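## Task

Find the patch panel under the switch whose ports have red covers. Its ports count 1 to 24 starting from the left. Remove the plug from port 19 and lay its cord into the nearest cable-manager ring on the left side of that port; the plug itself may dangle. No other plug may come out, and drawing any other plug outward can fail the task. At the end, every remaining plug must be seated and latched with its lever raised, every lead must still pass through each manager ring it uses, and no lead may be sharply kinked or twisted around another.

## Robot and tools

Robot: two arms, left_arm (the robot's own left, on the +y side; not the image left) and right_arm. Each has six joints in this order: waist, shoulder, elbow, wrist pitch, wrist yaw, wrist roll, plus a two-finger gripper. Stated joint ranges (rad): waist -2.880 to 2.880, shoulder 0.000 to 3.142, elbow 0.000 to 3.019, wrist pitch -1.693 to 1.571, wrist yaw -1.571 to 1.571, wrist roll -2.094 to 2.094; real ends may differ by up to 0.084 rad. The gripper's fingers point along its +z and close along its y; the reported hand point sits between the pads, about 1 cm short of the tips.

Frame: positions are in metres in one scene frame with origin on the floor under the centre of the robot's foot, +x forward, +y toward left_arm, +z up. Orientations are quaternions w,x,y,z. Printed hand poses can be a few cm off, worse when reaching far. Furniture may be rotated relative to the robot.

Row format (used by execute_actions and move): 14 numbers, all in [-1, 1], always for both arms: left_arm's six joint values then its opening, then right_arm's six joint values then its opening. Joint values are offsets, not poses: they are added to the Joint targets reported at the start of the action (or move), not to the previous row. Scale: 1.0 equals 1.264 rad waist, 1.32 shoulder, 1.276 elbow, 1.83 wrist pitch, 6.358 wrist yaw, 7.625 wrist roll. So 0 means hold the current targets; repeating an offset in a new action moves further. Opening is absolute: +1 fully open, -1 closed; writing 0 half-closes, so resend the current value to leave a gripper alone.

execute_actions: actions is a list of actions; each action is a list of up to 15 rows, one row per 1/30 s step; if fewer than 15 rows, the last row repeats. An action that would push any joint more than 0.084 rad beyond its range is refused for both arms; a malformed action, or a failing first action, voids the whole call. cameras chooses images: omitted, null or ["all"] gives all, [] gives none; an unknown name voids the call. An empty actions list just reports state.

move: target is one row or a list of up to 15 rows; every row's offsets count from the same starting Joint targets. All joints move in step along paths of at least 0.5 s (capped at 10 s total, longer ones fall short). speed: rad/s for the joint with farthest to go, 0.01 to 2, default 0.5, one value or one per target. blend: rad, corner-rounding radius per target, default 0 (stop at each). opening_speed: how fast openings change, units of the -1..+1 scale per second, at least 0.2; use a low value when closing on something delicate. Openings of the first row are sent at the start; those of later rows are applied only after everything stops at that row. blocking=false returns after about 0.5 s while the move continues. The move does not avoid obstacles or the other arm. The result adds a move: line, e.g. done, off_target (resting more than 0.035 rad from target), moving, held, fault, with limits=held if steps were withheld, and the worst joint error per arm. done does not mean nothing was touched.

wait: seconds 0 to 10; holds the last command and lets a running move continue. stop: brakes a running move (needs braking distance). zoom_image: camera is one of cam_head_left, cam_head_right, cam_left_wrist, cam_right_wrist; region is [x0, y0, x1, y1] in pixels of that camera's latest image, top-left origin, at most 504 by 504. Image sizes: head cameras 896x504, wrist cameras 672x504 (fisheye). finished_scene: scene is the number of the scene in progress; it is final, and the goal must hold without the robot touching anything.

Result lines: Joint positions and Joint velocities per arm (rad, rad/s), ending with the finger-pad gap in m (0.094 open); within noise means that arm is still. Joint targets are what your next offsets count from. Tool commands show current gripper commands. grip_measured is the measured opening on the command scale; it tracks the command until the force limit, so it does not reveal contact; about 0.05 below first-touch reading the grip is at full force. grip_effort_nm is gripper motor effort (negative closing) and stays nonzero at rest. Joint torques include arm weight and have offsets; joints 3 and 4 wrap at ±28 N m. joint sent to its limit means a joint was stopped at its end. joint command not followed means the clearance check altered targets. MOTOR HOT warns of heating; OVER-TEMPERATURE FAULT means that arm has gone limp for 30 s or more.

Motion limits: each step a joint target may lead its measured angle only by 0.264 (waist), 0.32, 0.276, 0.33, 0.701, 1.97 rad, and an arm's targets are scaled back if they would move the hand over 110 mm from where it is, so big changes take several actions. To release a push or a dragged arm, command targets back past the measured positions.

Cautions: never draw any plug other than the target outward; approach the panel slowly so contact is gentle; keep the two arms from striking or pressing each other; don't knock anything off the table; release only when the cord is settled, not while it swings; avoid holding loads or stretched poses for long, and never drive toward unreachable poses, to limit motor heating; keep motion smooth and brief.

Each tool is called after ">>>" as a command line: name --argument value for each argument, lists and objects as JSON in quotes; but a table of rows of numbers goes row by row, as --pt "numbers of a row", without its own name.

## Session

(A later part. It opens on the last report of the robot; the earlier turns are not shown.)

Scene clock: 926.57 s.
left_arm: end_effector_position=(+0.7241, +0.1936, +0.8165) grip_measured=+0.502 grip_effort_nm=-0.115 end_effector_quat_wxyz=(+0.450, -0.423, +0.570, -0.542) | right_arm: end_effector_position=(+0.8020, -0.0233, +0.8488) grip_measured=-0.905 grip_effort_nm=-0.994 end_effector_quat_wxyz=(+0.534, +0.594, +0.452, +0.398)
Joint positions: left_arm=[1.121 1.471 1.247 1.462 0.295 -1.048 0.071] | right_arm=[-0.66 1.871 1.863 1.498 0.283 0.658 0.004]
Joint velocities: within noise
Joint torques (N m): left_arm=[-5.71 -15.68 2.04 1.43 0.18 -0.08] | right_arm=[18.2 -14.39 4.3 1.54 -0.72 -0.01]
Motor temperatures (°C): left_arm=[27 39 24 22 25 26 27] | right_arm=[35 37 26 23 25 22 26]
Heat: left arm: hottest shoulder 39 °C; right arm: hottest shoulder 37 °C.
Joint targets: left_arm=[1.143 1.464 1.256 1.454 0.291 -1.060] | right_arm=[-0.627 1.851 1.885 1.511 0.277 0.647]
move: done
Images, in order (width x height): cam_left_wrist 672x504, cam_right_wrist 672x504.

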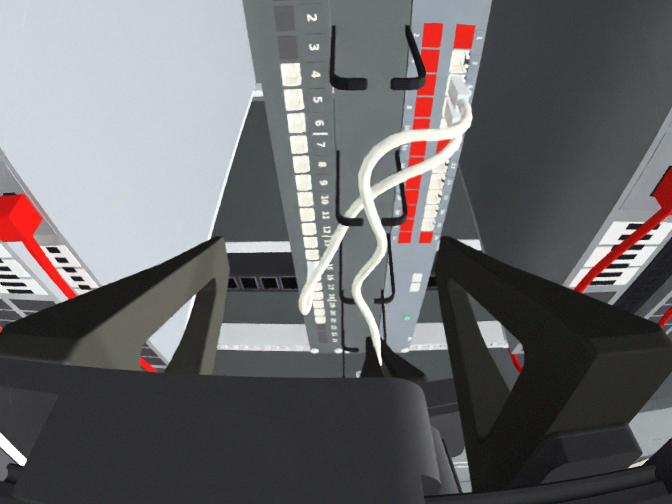

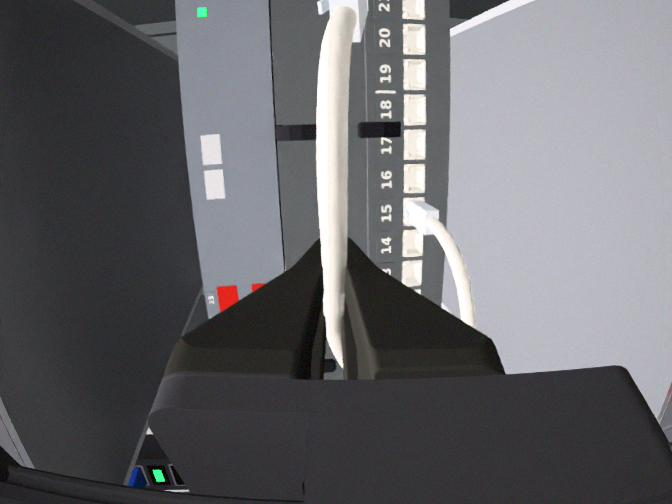

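>>> move --pt "0 0 0 0 0 0 0.5 0.002 0.0273 0.004 -0.0115 0 0 -1" --pt "0 0 0 0 0 0 0.5 0.004 0.0417 0.0686 -0.0483 0 0 -1" --speed 0.12 --blend '[0.01,0]' --cameras '["cam_right_wrist","cam_left_wrist"]'

>>> zoom_image --camera "cam_right_wrist" --region '[140, 0, 440, 300]'

>>> zoom_image --camera "cam_left_wrist" --region '[320, 220, 430, 390]'

Scene clock: 949.43 s.
left_arm: end_effector_position=(+0.7241, +0.1936, +0.8165) grip_measured=+0.502 grip_effort_nm=-0.115 end_effector_quat_wxyz=(+0.450, -0.423, +0.570, -0.542) | right_arm: end_effector_position=(+0.8261, -0.0236, +0.8525) grip_measured=-0.905 grip_effort_nm=-0.994 end_effector_quat_wxyz=(+0.535, +0.594, +0.449, +0.399)
Joint positions: left_arm=[1.121 1.471 1.247 1.462 0.295 -1.048 0.071] | right_arm=[-0.656 1.885 1.947 1.433 0.283 0.657 0.004]
Joint velocities: within noise
Joint torques (N m): left_arm=[-5.66 -15.79 2.04 1.36 0.17 -0.07] | right_arm=[18.49 -11.4 4.97 0.61 -0.73 0]
Motor temperatures (°C): left_arm=[27 39 24 22 25 26 27] | right_arm=[35 38 26 23 26 21 26]
Heat: left arm: hottest shoulder 39 °C; right arm: hottest shoulder 38 °C.
Joint targets: left_arm=[1.143 1.464 1.256 1.454 0.291 -1.060] | right_arm=[-0.622 1.905 1.973 1.423 0.277 0.647]
move: done
Images, in order (width x height): cam_left_wrist 672x504, cam_right_wrist 672x504.

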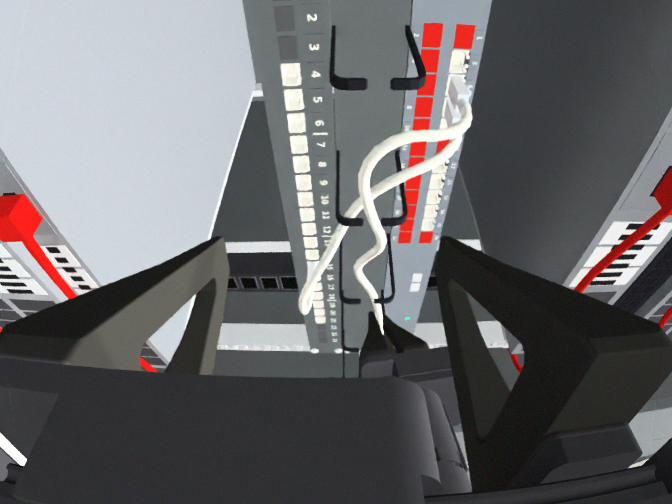

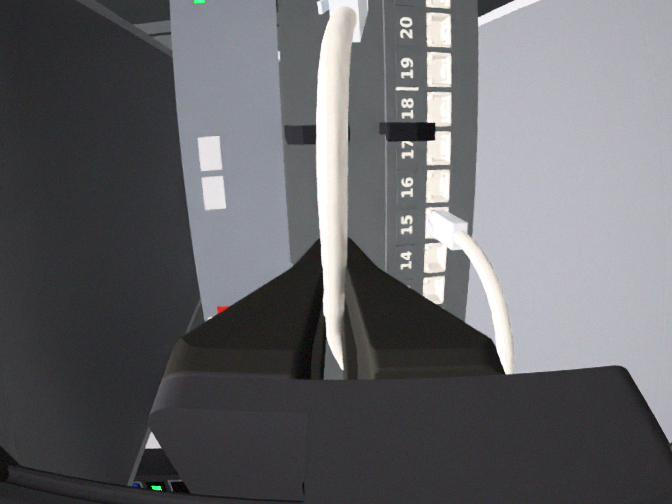

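Scaled by 1.680 from the camera's 672x504 image, which has a finer 960x720 frame.

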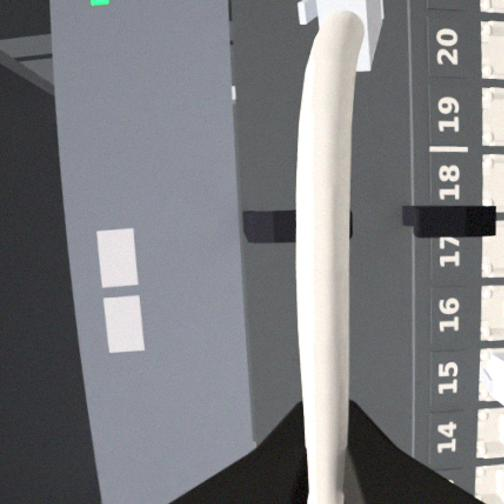

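Scaled by 2.965 from the camera's 672x504 image, which has a finer 960x720 frame.

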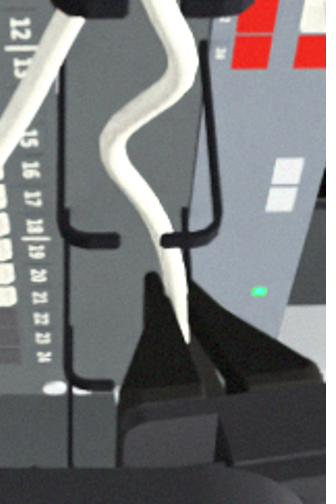

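>>> move --target '[0,0,0,0,0,0,0.5,-0.0562,-0.0341,-0.0674,0.0301,-0.0002,0,-1]' --speed 0.15 --cameras '["cam_right_wrist"]'

>>> zoom_image --camera "cam_right_wrist" --region '[140, 0, 440, 300]'

Scene clock: 975.90 s.
left_arm: end_effector_position=(+0.7241, +0.1936, +0.8165) grip_measured=+0.502 grip_effort_nm=-0.115 end_effector_quat_wxyz=(+0.450, -0.423, +0.570, -0.542) | right_arm: end_effector_position=(+0.8107, -0.0235, +0.8435) grip_measured=-0.905 grip_effort_nm=-0.999 end_effector_quat_wxyz=(+0.535, +0.589, +0.458, +0.397)
Joint positions: left_arm=[1.121 1.471 1.247 1.462 0.295 -1.048 0.071] | right_arm=[-0.669 1.88 1.896 1.463 0.277 0.656 0.004]
Joint velocities: within noise
Joint torques (N m): left_arm=[-5.66 -15.56 1.98 1.4 0.16 -0.07] | right_arm=[13.86 -14.62 1.89 1.66 -0.52 0.01]
Motor temperatures (°C): left_arm=[26 39 24 22 25 26 27] | right_arm=[36 36 27 23 26 21 26]
Heat: left arm: hottest shoulder 39 °C; right arm: hottest waist 36 °C.
Joint targets: left_arm=[1.143 1.464 1.256 1.454 0.291 -1.060] | right_arm=[-0.693 1.861 1.887 1.478 0.276 0.647]
move: done
Images, in order (width x height): cam_right_wrist 672x504.

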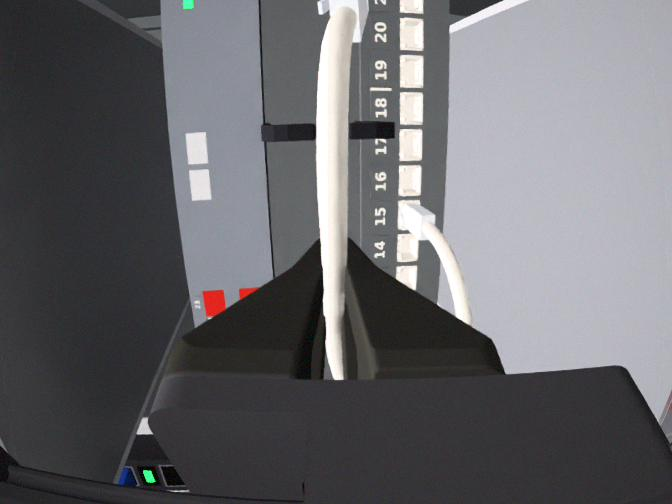

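Scaled by 1.680 from the camera's 672x504 image, which has a finer 960x720 frame.

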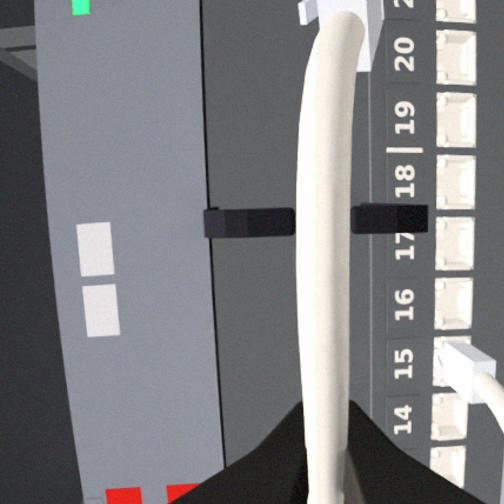

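>>> move --pt "0 0 0 0 0 0 0.5 0 0.0273 0.0298 -0.0126 0 0 -1" --pt "0 0 0 0 0 0 0.5 0 0.0392 0.0803 -0.0410 0 0 -1" --speed 0.12 --blend '[0.01,0]' --cameras '["cam_right_wrist","cam_left_wrist"]'

>>> zoom_image --camera "cam_right_wrist" --region '[140, 0, 440, 300]'

>>> zoom_image --camera "cam_left_wrist" --region '[320, 220, 430, 390]'

Scene clock: 993.13 s.
left_arm: end_effector_position=(+0.7241, +0.1936, +0.8165) grip_measured=+0.502 grip_effort_nm=-0.115 end_effector_quat_wxyz=(+0.450, -0.423, +0.570, -0.542) | right_arm: end_effector_position=(+0.8295, -0.0264, +0.8437) grip_measured=-0.905 grip_effort_nm=-0.994 end_effector_quat_wxyz=(+0.537, +0.588, +0.457, +0.396)
Joint positions: left_arm=[1.121 1.471 1.247 1.462 0.295 -1.048 0.071] | right_arm=[-0.672 1.892 1.963 1.413 0.277 0.656 0.004]
Joint velocities: within noise
Joint torques (N m): left_arm=[-5.77 -15.62 2.03 1.33 0.17 -0.09] | right_arm=[14.1 -11.69 5.03 0.62 -0.53 0]
Motor temperatures (°C): left_arm=[26 40 24 22 25 26 27] | right_arm=[35 37 26 23 26 21 27]
Heat: left arm: hottest shoulder 40 °C; right arm: hottest shoulder 37 °C.
Joint targets: left_arm=[1.143 1.464 1.256 1.454 0.291 -1.060] | right_arm=[-0.693 1.912 1.989 1.403 0.276 0.647]
move: done
Images, in order (width x height): cam_left_wrist 672x504, cam_right_wrist 672x504.

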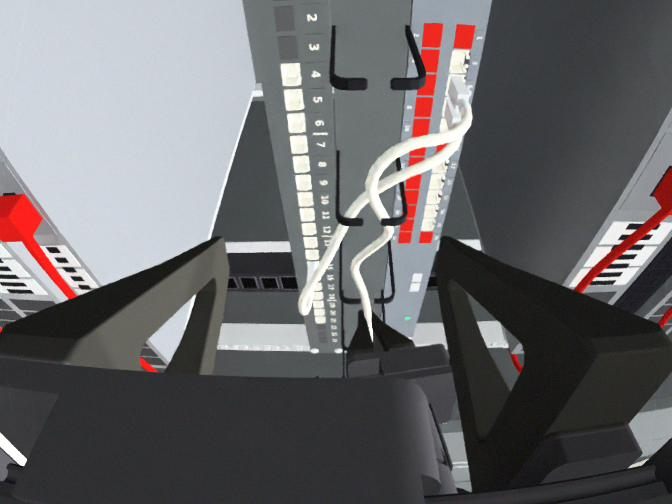

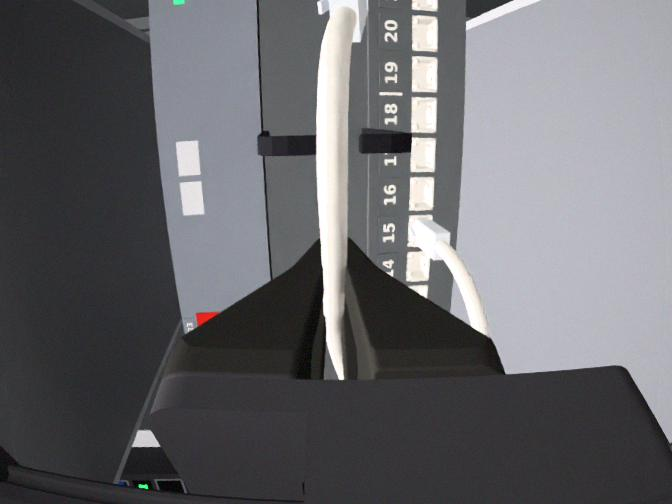

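Scaled by 1.680 from the camera's 672x504 image, which has a finer 960x720 frame.

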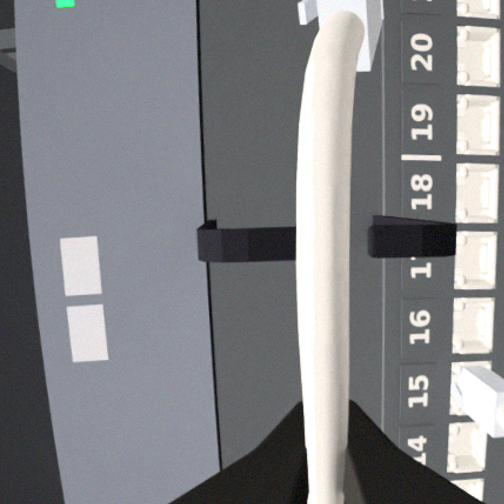

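Scaled by 2.965 from the camera's 672x504 image, which has a finer 960x720 frame.

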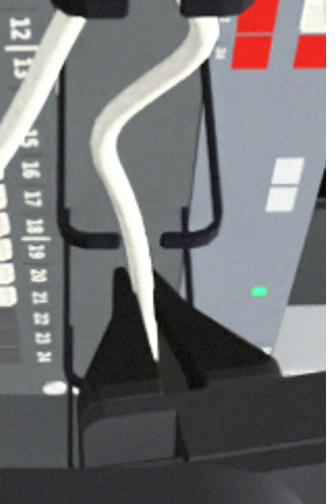

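>>> move --target '[0,0,0,0,0,0,0.5,-0.003,0.0125,0.0506,-0.0290,0,0,-1]' --speed 0.12 --cameras '["cam_right_wrist","cam_left_wrist","cam_head_left"]'

>>> zoom_image --camera "cam_right_wrist" --region '[140, 0, 440, 300]'

>>> zoom_image --camera "cam_left_wrist" --region '[320, 220, 430, 390]'

Scene clock: 1003.47 s.
left_arm: end_effector_position=(+0.7241, +0.1936, +0.8165) grip_measured=+0.502 grip_effort_nm=-0.115 end_effector_quat_wxyz=(+0.450, -0.423, +0.570, -0.542) | right_arm: end_effector_position=(+0.8448, -0.0258, +0.8414) grip_measured=-0.905 grip_effort_nm=-0.994 end_effector_quat_wxyz=(+0.536, +0.587, +0.460, +0.395)
Joint positions: left_arm=[1.121 1.471 1.247 1.462 0.295 -1.048 0.071] | right_arm=[-0.675 1.909 2.026 1.36 0.277 0.656 0.004]
Joint velocities: within noise
Joint torques (N m): left_arm=[-5.77 -15.68 2 1.32 0.17 -0.08] | right_arm=[14.39 -11.93 5.49 0.64 -0.51 -0.01]
Motor temperatures (°C): left_arm=[26 40 24 22 25 26 27] | right_arm=[35 36 26 23 26 21 27]
Heat: left arm: hottest shoulder 40 °C; right arm: hottest shoulder 36 °C.
Joint targets: left_arm=[1.143 1.464 1.256 1.454 0.291 -1.060] | right_arm=[-0.697 1.929 2.054 1.350 0.276 0.647]
move: done
Images, in order (width x height): cam_head_left 896x504, cam_left_wrist 672x504, cam_right_wrist 672x504.

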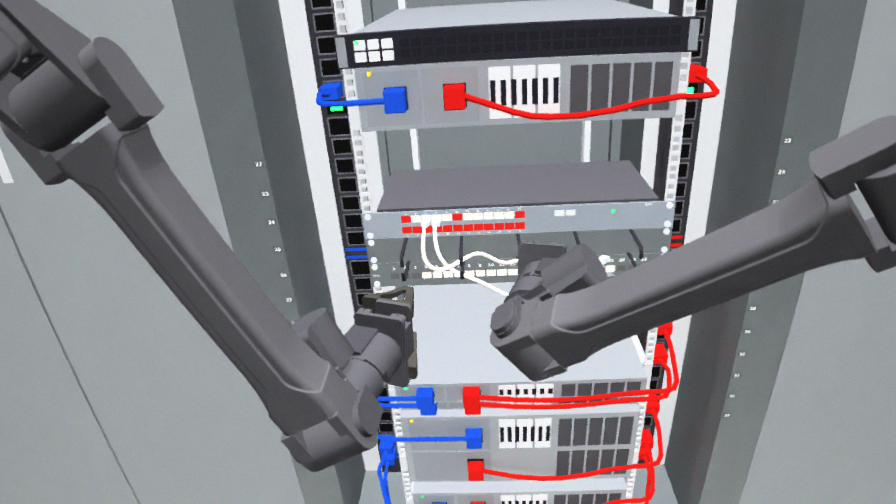

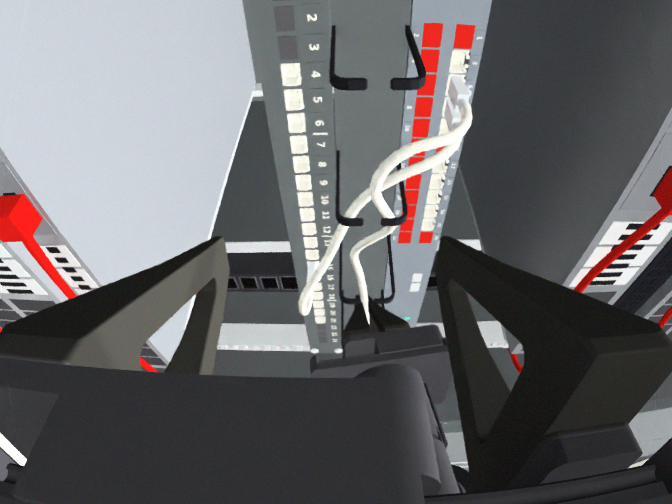

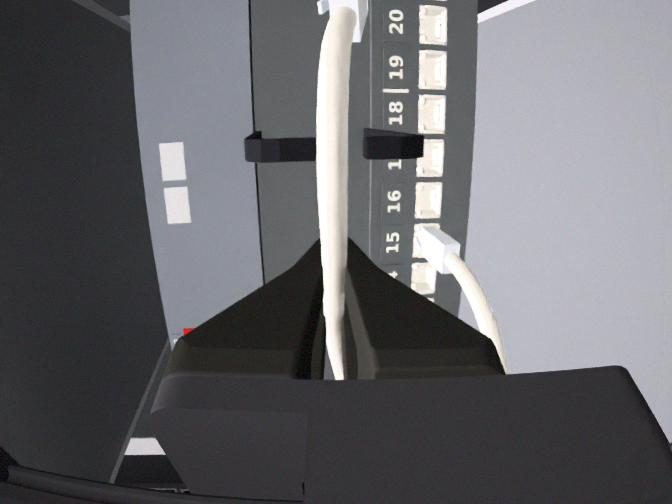

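Scaled by 1.680 from the camera's 672x504 image, which has a finer 960x720 frame.

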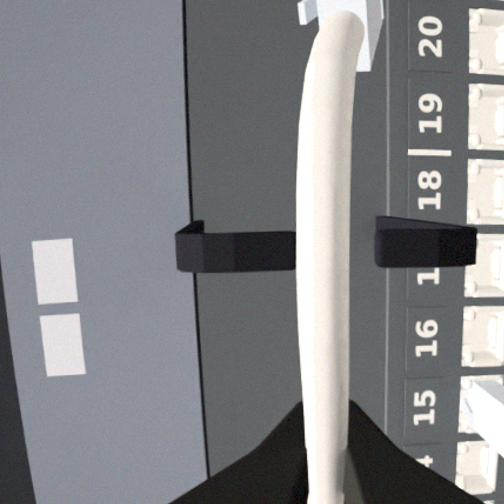

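Scaled by 2.965 from the camera's 672x504 image, which has a finer 960x720 frame.

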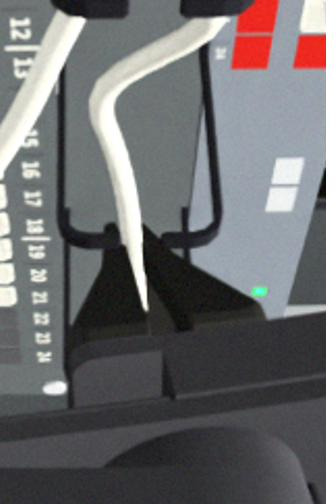

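>>> move --pt "0 0 0 0 0 0 0.5 0 -0.0288 -0.0274 0 0 0 -1" --pt "0 0 0 0 0 0 0.5 -0.0206 -0.0988 -0.0948 -0.0844 -0.0186 0.0116 -1" --speed 0.12 --blend '[0.01,0]' --cameras '["cam_right_wrist","cam_left_wrist"]'

>>> zoom_image --camera "cam_right_wrist" --region '[140, 0, 440, 300]'

>>> zoom_image --camera "cam_left_wrist" --region '[320, 220, 430, 390]'

Scene clock: 1054.60 s.
left_arm: end_effector_position=(+0.7241, +0.1936, +0.8165) grip_measured=+0.502 grip_effort_nm=-0.115 end_effector_quat_wxyz=(+0.450, -0.423, +0.570, -0.542) | right_arm: end_effector_position=(+0.8602, -0.0234, +0.8419) grip_measured=-0.905 grip_effort_nm=-0.999 end_effector_quat_wxyz=(+0.490, +0.552, +0.506, +0.445)
Joint positions: left_arm=[1.121 1.471 1.247 1.462 0.295 -1.048 0.071] | right_arm=[-0.703 1.82 1.941 1.206 0.163 0.719 0.004]
Joint velocities: within noise
Joint torques (N m): left_arm=[-5.77 -15.62 2 1.36 0.16 -0.08] | right_arm=[13.33 -16.15 2.67 0.69 -0.67 0.25]
Motor temperatures (°C): left_arm=[26 40 24 22 25 26 27] | right_arm=[34 36 27 23 26 21 27]
Heat: left arm: hottest shoulder 40 °C; right arm: hottest shoulder 36 °C.
Joint targets: left_arm=[1.143 1.464 1.256 1.454 0.291 -1.060] | right_arm=[-0.723 1.798 1.933 1.195 0.158 0.736]
move: done
Images, in order (width x height): cam_left_wrist 672x504, cam_right_wrist 672x504.

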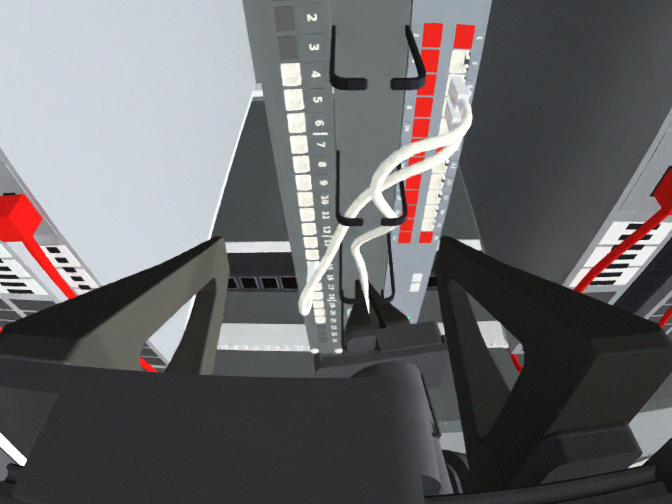

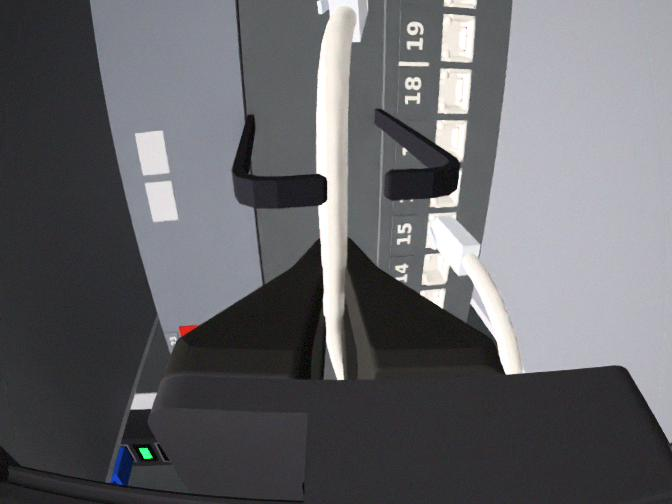

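Scaled by 1.680 from the camera's 672x504 image, which has a finer 960x720 frame.

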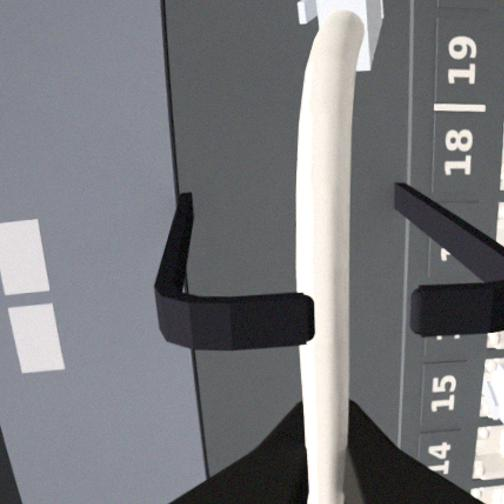

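Scaled by 2.965 from the camera's 672x504 image, which has a finer 960x720 frame.

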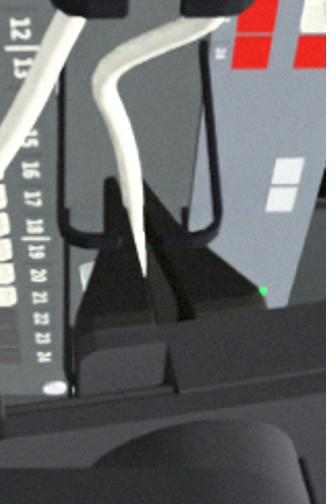

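>>> move --target '[0,0,0,0,0,0,0.5,-0.0160,0,0,0,0,0,-1]' --speed 0.1 --cameras '[]'

>>> move --target '[0,0,0,0,0,0,0.5,0,0,0,0,0,0,-0.72]' --opening_speed 0.2 --cameras '["cam_right_wrist","cam_left_wrist"]'

>>> zoom_image --camera "cam_right_wrist" --region '[140, 0, 440, 300]'

>>> zoom_image --camera "cam_left_wrist" --region '[320, 120, 430, 390]'

Scene clock: 1069.80 s.
left_arm: end_effector_position=(+0.7241, +0.1936, +0.8165) grip_measured=+0.502 grip_effort_nm=-0.115 end_effector_quat_wxyz=(+0.450, -0.423, +0.570, -0.542) | right_arm: end_effector_position=(+0.8603, -0.0305, +0.8338) grip_measured=-0.905 grip_effort_nm=-0.999 end_effector_quat_wxyz=(+0.494, +0.549, +0.511, +0.441)
Joint positions: left_arm=[1.121 1.471 1.247 1.462 0.295 -1.048 0.071] | right_arm=[-0.721 1.82 1.941 1.204 0.161 0.721 0.004]
Joint velocities: within noise
Joint torques (N m): left_arm=[-5.83 -15.68 2.02 1.36 0.16 -0.07] | right_arm=[12.86 -16.21 2.7 0.84 -0.58 0.25]
Motor temperatures (°C): left_arm=[26 40 24 22 25 26 27] | right_arm=[34 37 27 23 26 21 27]
Heat: left arm: hottest shoulder 40 °C; right arm: hottest shoulder 37 °C.
Joint targets: left_arm=[1.143 1.464 1.256 1.454 0.291 -1.060] | right_arm=[-0.743 1.798 1.933 1.195 0.158 0.736]
move: done
No camera images: "cameras" was empty.

Scene clock: 1071.47 s.
left_arm: end_effector_position=(+0.7241, +0.1936, +0.8165) grip_measured=+0.502 grip_effort_nm=-0.115 end_effector_quat_wxyz=(+0.450, -0.423, +0.570, -0.542) | right_arm: end_effector_position=(+0.8603, -0.0305, +0.8339) grip_measured=-0.722 grip_effort_nm=0.110 end_effector_quat_wxyz=(+0.494, +0.549, +0.510, +0.441)
Joint positions: left_arm=[1.121 1.471 1.247 1.462 0.295 -1.048 0.071] | right_arm=[-0.721 1.82 1.941 1.204 0.16 0.722 0.013]
Joint velocities: within noise
Joint torques (N m): left_arm=[-5.71 -15.68 1.96 1.36 0.17 -0.07] | right_arm=[13.04 -16.62 2.67 0.87 -0.56 0.22]
Motor temperatures (°C): left_arm=[26 40 24 22 25 26 27] | right_arm=[34 37 27 23 26 21 27]
Heat: left arm: hottest shoulder 40 °C; right arm: hottest shoulder 37 °C.
Joint targets: left_arm=[1.143 1.464 1.256 1.454 0.291 -1.060] | right_arm=[-0.743 1.798 1.933 1.195 0.158 0.736]
move: done
Images, in order (width x height): cam_left_wrist 672x504, cam_right_wrist 672x504.

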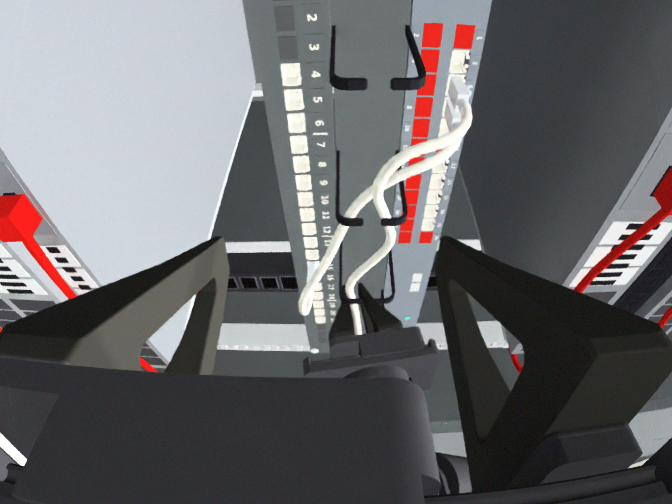

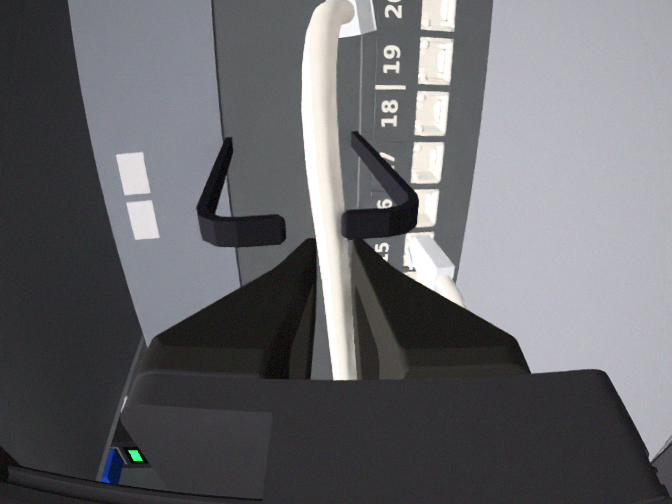

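Scaled by 1.680 from the camera's 672x504 image, which has a finer 960x720 frame.

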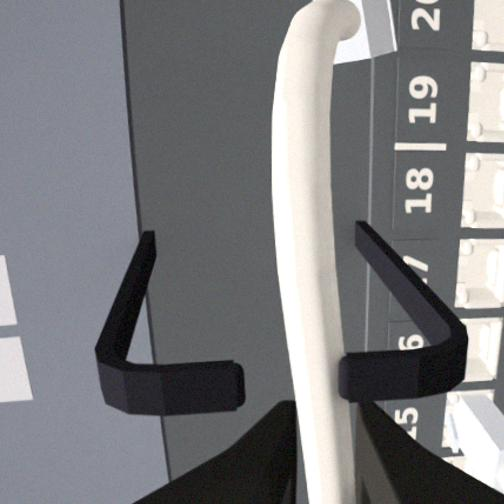

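Scaled by 1.867 from the camera's 672x504 image, which has a finer 960x720 frame.

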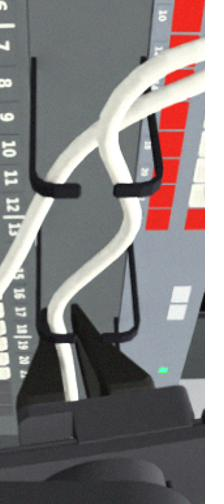

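>>> move --target '[0,0,0,0,0,0,0.5,0,0,0,0,0,0,-1]' --opening_speed 0.3 --cameras '[]'

>>> move --target '[0,0,0,0,0,0,0.5,-0.0253,-0.0652,-0.0627,-0.0836,-0.0242,0.0052,-1]' --speed 0.12 --cameras '["cam_right_wrist","cam_left_wrist"]'

>>> zoom_image --camera "cam_right_wrist" --region '[140, 0, 540, 400]'

>>> zoom_image --camera "cam_left_wrist" --region '[320, 120, 430, 390]'

Scene clock: 1133.80 s.
left_arm: end_effector_position=(+0.7241, +0.1936, +0.8165) grip_measured=+0.502 grip_effort_nm=-0.110 end_effector_quat_wxyz=(+0.450, -0.423, +0.570, -0.542) | right_arm: end_effector_position=(+0.8603, -0.0305, +0.8339) grip_measured=-0.944 grip_effort_nm=-0.969 end_effector_quat_wxyz=(+0.494, +0.549, +0.510, +0.441)
Joint positions: left_arm=[1.121 1.471 1.247 1.462 0.295 -1.048 0.071] | right_arm=[-0.721 1.82 1.941 1.204 0.16 0.722 0.003]
Joint velocities: within noise
Joint torques (N m): left_arm=[-5.71 -15.56 1.99 1.32 0.18 -0.06] | right_arm=[12.92 -16.79 2.7 0.8 -0.56 0.23]
Motor temperatures (°C): left_arm=[26 40 24 22 25 26 27] | right_arm=[33 39 26 23 26 21 25]
Heat: left arm: hottest shoulder 40 °C; right arm: hottest shoulder 39 °C.
Joint targets: left_arm=[1.143 1.464 1.256 1.454 0.291 -1.060] | right_arm=[-0.743 1.798 1.933 1.195 0.158 0.736]
move: done
No camera images: "cameras" was empty.

Scene clock: 1135.53 s.
left_arm: end_effector_position=(+0.7241, +0.1936, +0.8165) grip_measured=+0.502 grip_effort_nm=-0.110 end_effector_quat_wxyz=(+0.450, -0.423, +0.570, -0.542) | right_arm: end_effector_position=(+0.8631, -0.0216, +0.8336) grip_measured=-0.945 grip_effort_nm=-0.994 end_effector_quat_wxyz=(+0.442, +0.498, +0.559, +0.494)
Joint positions: left_arm=[1.121 1.471 1.247 1.462 0.295 -1.048 0.071] | right_arm=[-0.753 1.741 1.86 1.054 0.009 0.759 0.003]
Joint velocities: within noise
Joint torques (N m): left_arm=[-5.77 -15.74 2 1.36 0.16 -0.09] | right_arm=[11.87 -17.55 2.99 0.84 -0.66 0.25]
Motor temperatures (°C): left_arm=[26 40 24 22 25 26 27] | right_arm=[33 39 26 23 26 21 25]
Heat: left arm: hottest shoulder 40 °C; right arm: hottest shoulder 39 °C.
Joint targets: left_arm=[1.143 1.464 1.256 1.454 0.291 -1.060] | right_arm=[-0.775 1.713 1.853 1.042 0.004 0.775]
move: done
Images, in order (width x height): cam_left_wrist 672x504, cam_right_wrist 672x504.

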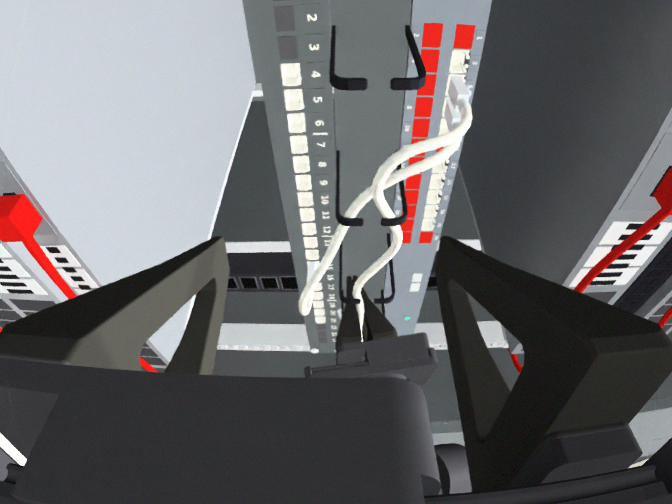

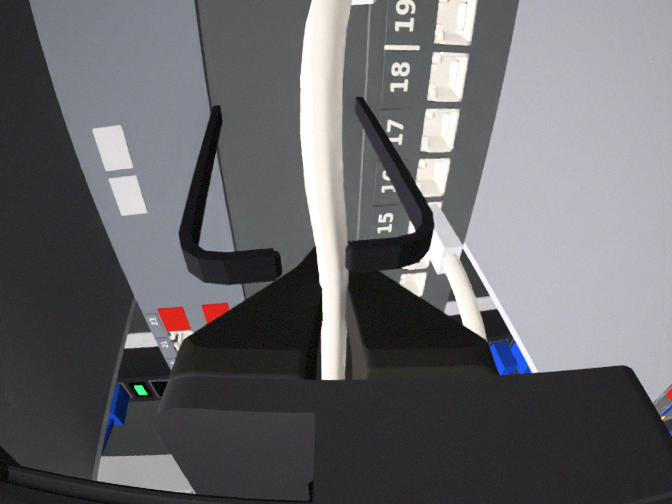

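Scaled by 1.260 from the camera's 672x504 image, which has a finer 960x720 frame.

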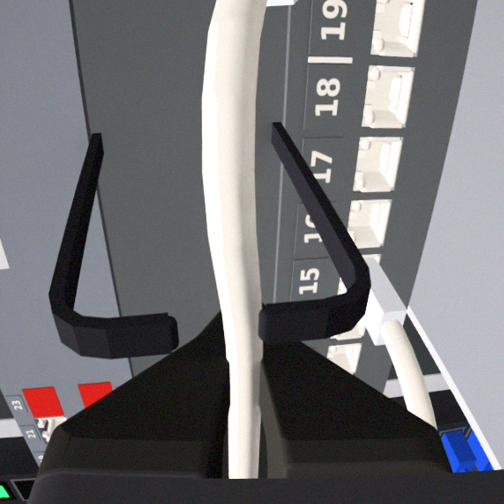

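Scaled by 1.867 from the camera's 672x504 image, which has a finer 960x720 frame.

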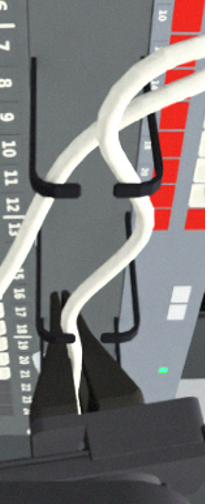

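>>> execute_actions --actions '[]'

Scene clock: 1173.20 s.
left_arm: end_effector_position=(+0.7241, +0.1936, +0.8165) grip_measured=+0.502 grip_effort_nm=-0.115 end_effector_quat_wxyz=(+0.450, -0.423, +0.570, -0.542) | right_arm: end_effector_position=(+0.8631, -0.0216, +0.8337) grip_measured=-0.945 grip_effort_nm=-0.999 end_effector_quat_wxyz=(+0.441, +0.499, +0.559, +0.494)
Joint positions: left_arm=[1.121 1.471 1.247 1.462 0.295 -1.048 0.071] | right_arm=[-0.753 1.74 1.86 1.053 0.009 0.76 0.003]
Joint velocities: within noise
Joint torques (N m): left_arm=[-5.77 -15.68 2.02 1.36 0.17 -0.08] | right_arm=[12.16 -17.73 2.95 0.77 -0.63 0.24]
Motor temperatures (°C): left_arm=[26 40 24 22 25 26 27] | right_arm=[33 41 26 23 27 21 26]
Heat: left arm: hottest shoulder 40 °C; right arm: hottest shoulder 41 °C.
Joint targets: left_arm=[1.143 1.464 1.256 1.454 0.291 -1.060] | right_arm=[-0.775 1.712 1.853 1.043 0.004 0.775]
Tool commands: left_gripper/opening=+0.5 right_gripper/opening=-1.0

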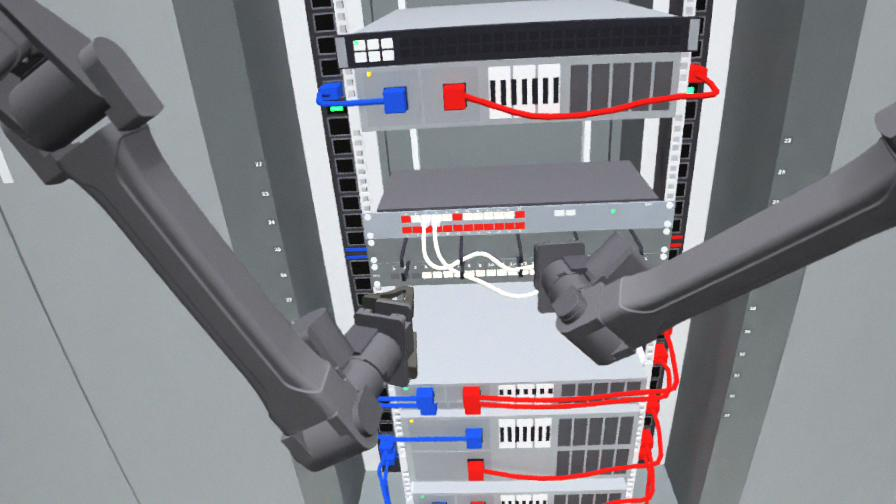

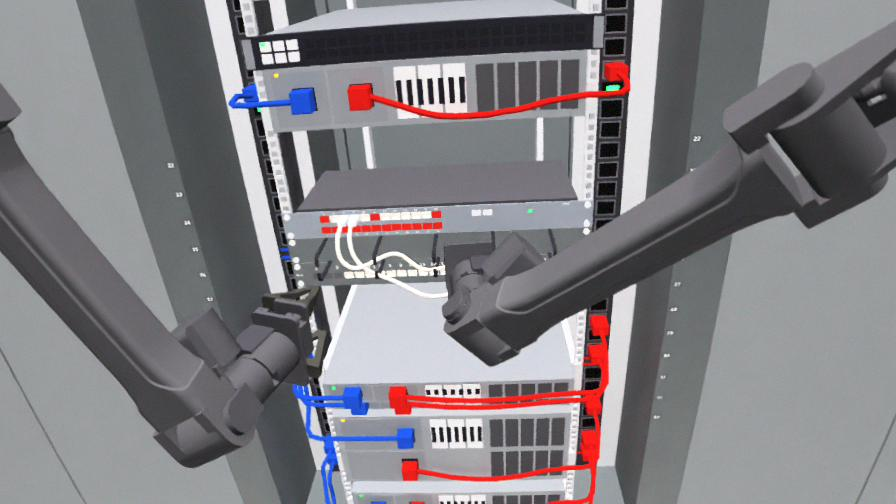

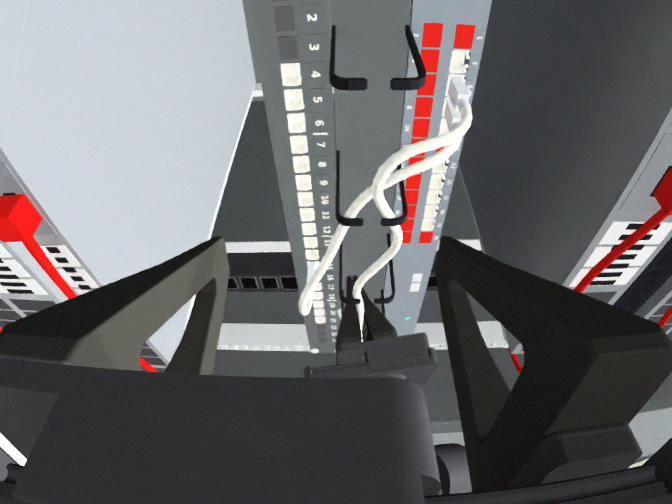

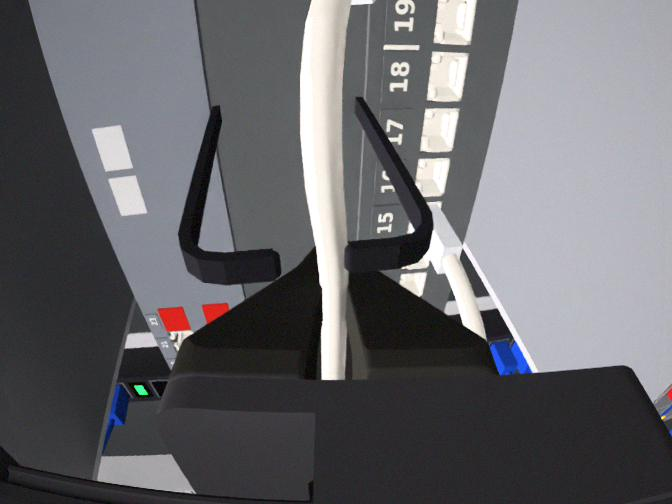

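>>> zoom_image --camera "cam_right_wrist" --region '[170, 150, 460, 400]'

>>> zoom_image --camera "cam_left_wrist" --region '[290, 180, 430, 370]'

Scaled by 1.738 from the camera's 672x504 image, which has a finer 960x720 frame.

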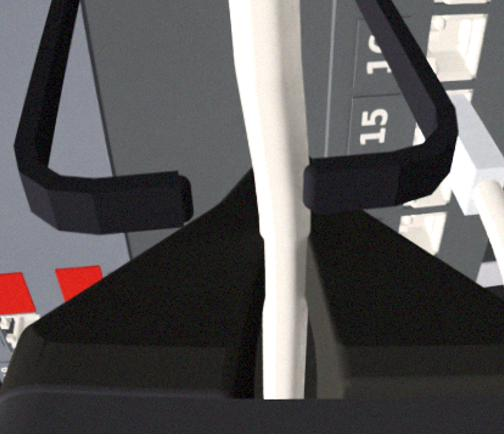

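Scaled by 2.653 from the camera's 672x504 image, which has a finer 960x720 frame.

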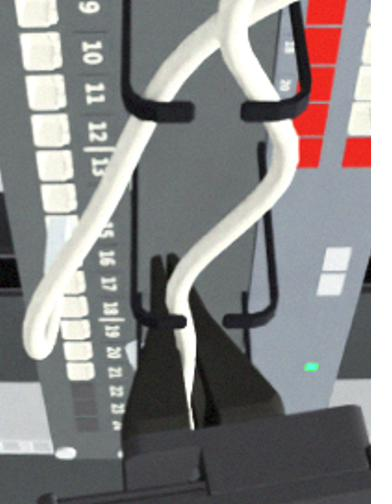

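>>> move --target '[0,0,0,0,0,0,0.5,0,0,0,0,0,0.037,-1]' --speed 0.3

>>> zoom_image --camera "cam_left_wrist" --region '[290, 180, 430, 370]'

>>> zoom_image --camera "cam_right_wrist" --region '[170, 150, 460, 400]'

Scene clock: 1210.73 s.
left_arm: end_effector_position=(+0.7241, +0.1936, +0.8165) grip_measured=+0.502 grip_effort_nm=-0.110 end_effector_quat_wxyz=(+0.450, -0.423, +0.570, -0.542) | right_arm: end_effector_position=(+0.8631, -0.0216, +0.8331) grip_measured=-0.945 grip_effort_nm=-1.004 end_effector_quat_wxyz=(+0.368, +0.571, +0.485, +0.551)
Joint positions: left_arm=[1.121 1.471 1.247 1.462 0.295 -1.048 0.071] | right_arm=[-0.754 1.74 1.86 1.052 0.009 1.039 0.003]
Joint velocities: within noise
Joint torques (N m): left_arm=[-5.77 -15.79 1.95 1.43 0.17 -0.06] | right_arm=[12.16 -17.49 2.93 0.92 -0.62 0.29]
Motor temperatures (°C): left_arm=[26 40 24 22 25 26 27] | right_arm=[33 41 26 23 27 21 27]
Heat: left arm: hottest shoulder 40 °C; right arm: hottest shoulder 41 °C.
Joint targets: left_arm=[1.143 1.464 1.256 1.454 0.291 -1.060] | right_arm=[-0.775 1.712 1.853 1.042 0.004 1.057]
move: done

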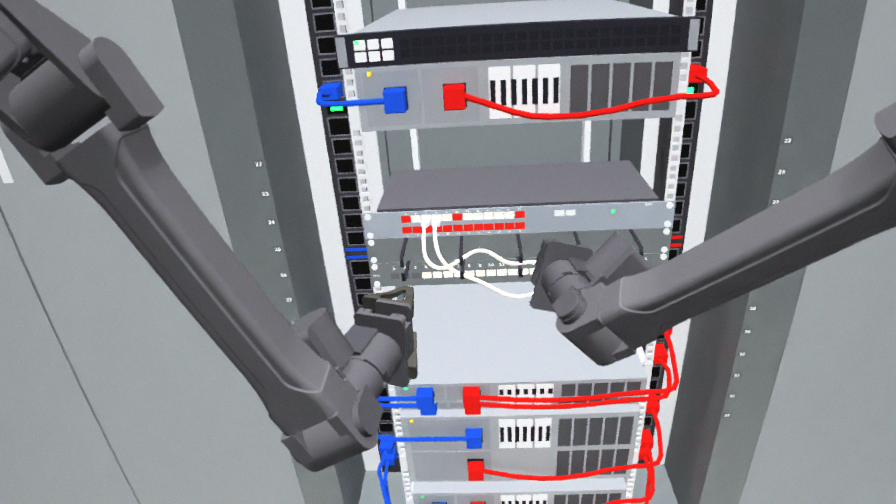

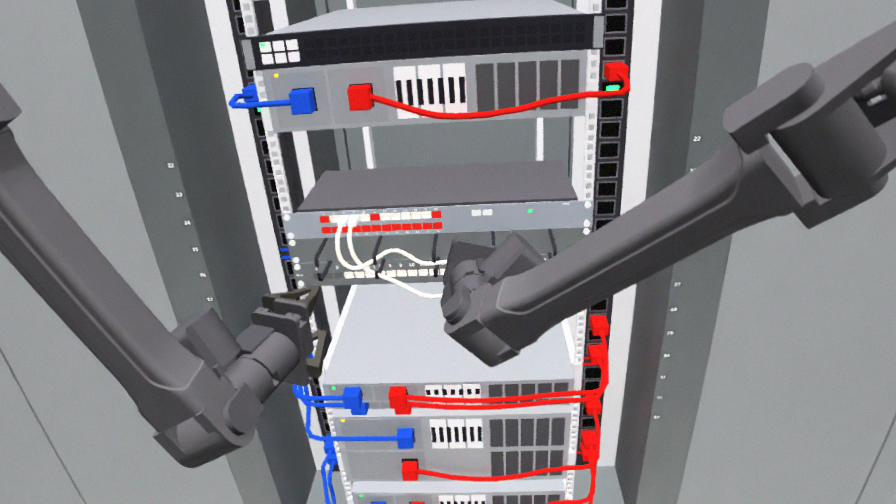

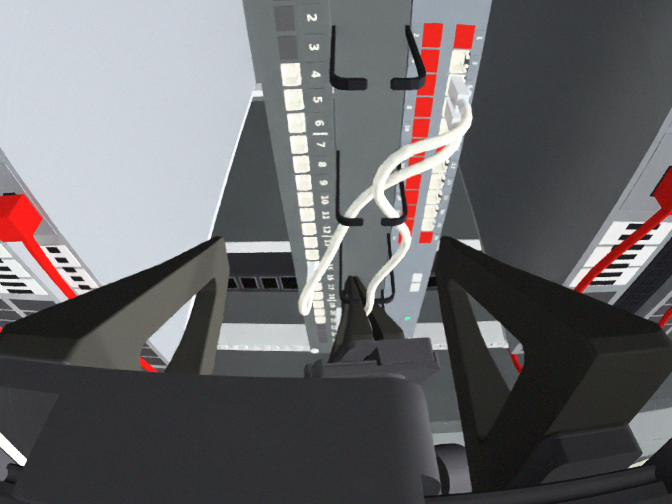

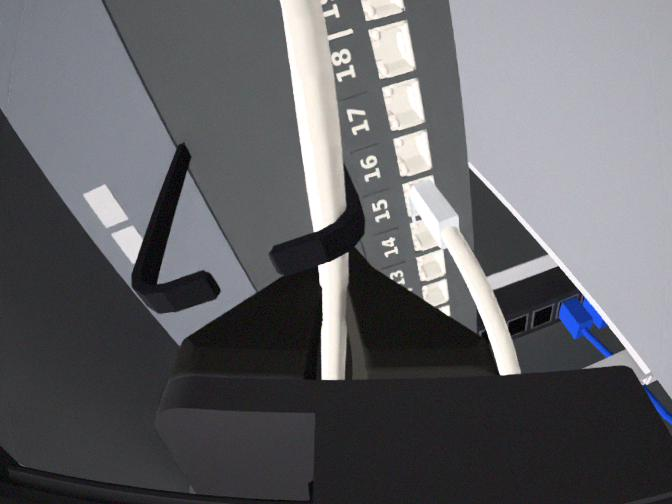

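Scaled by 2.653 from the camera's 672x504 image, which has a finer 960x720 frame.

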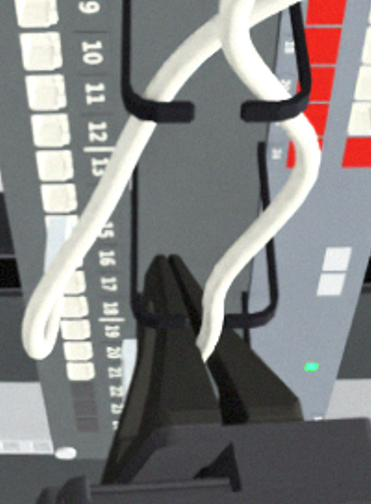

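Scaled by 1.738 from the camera's 672x504 image, which has a finer 960x720 frame.

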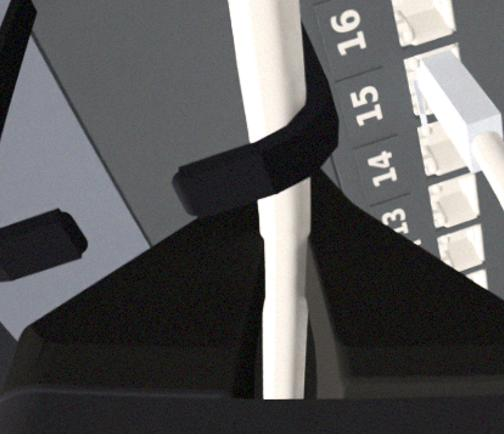

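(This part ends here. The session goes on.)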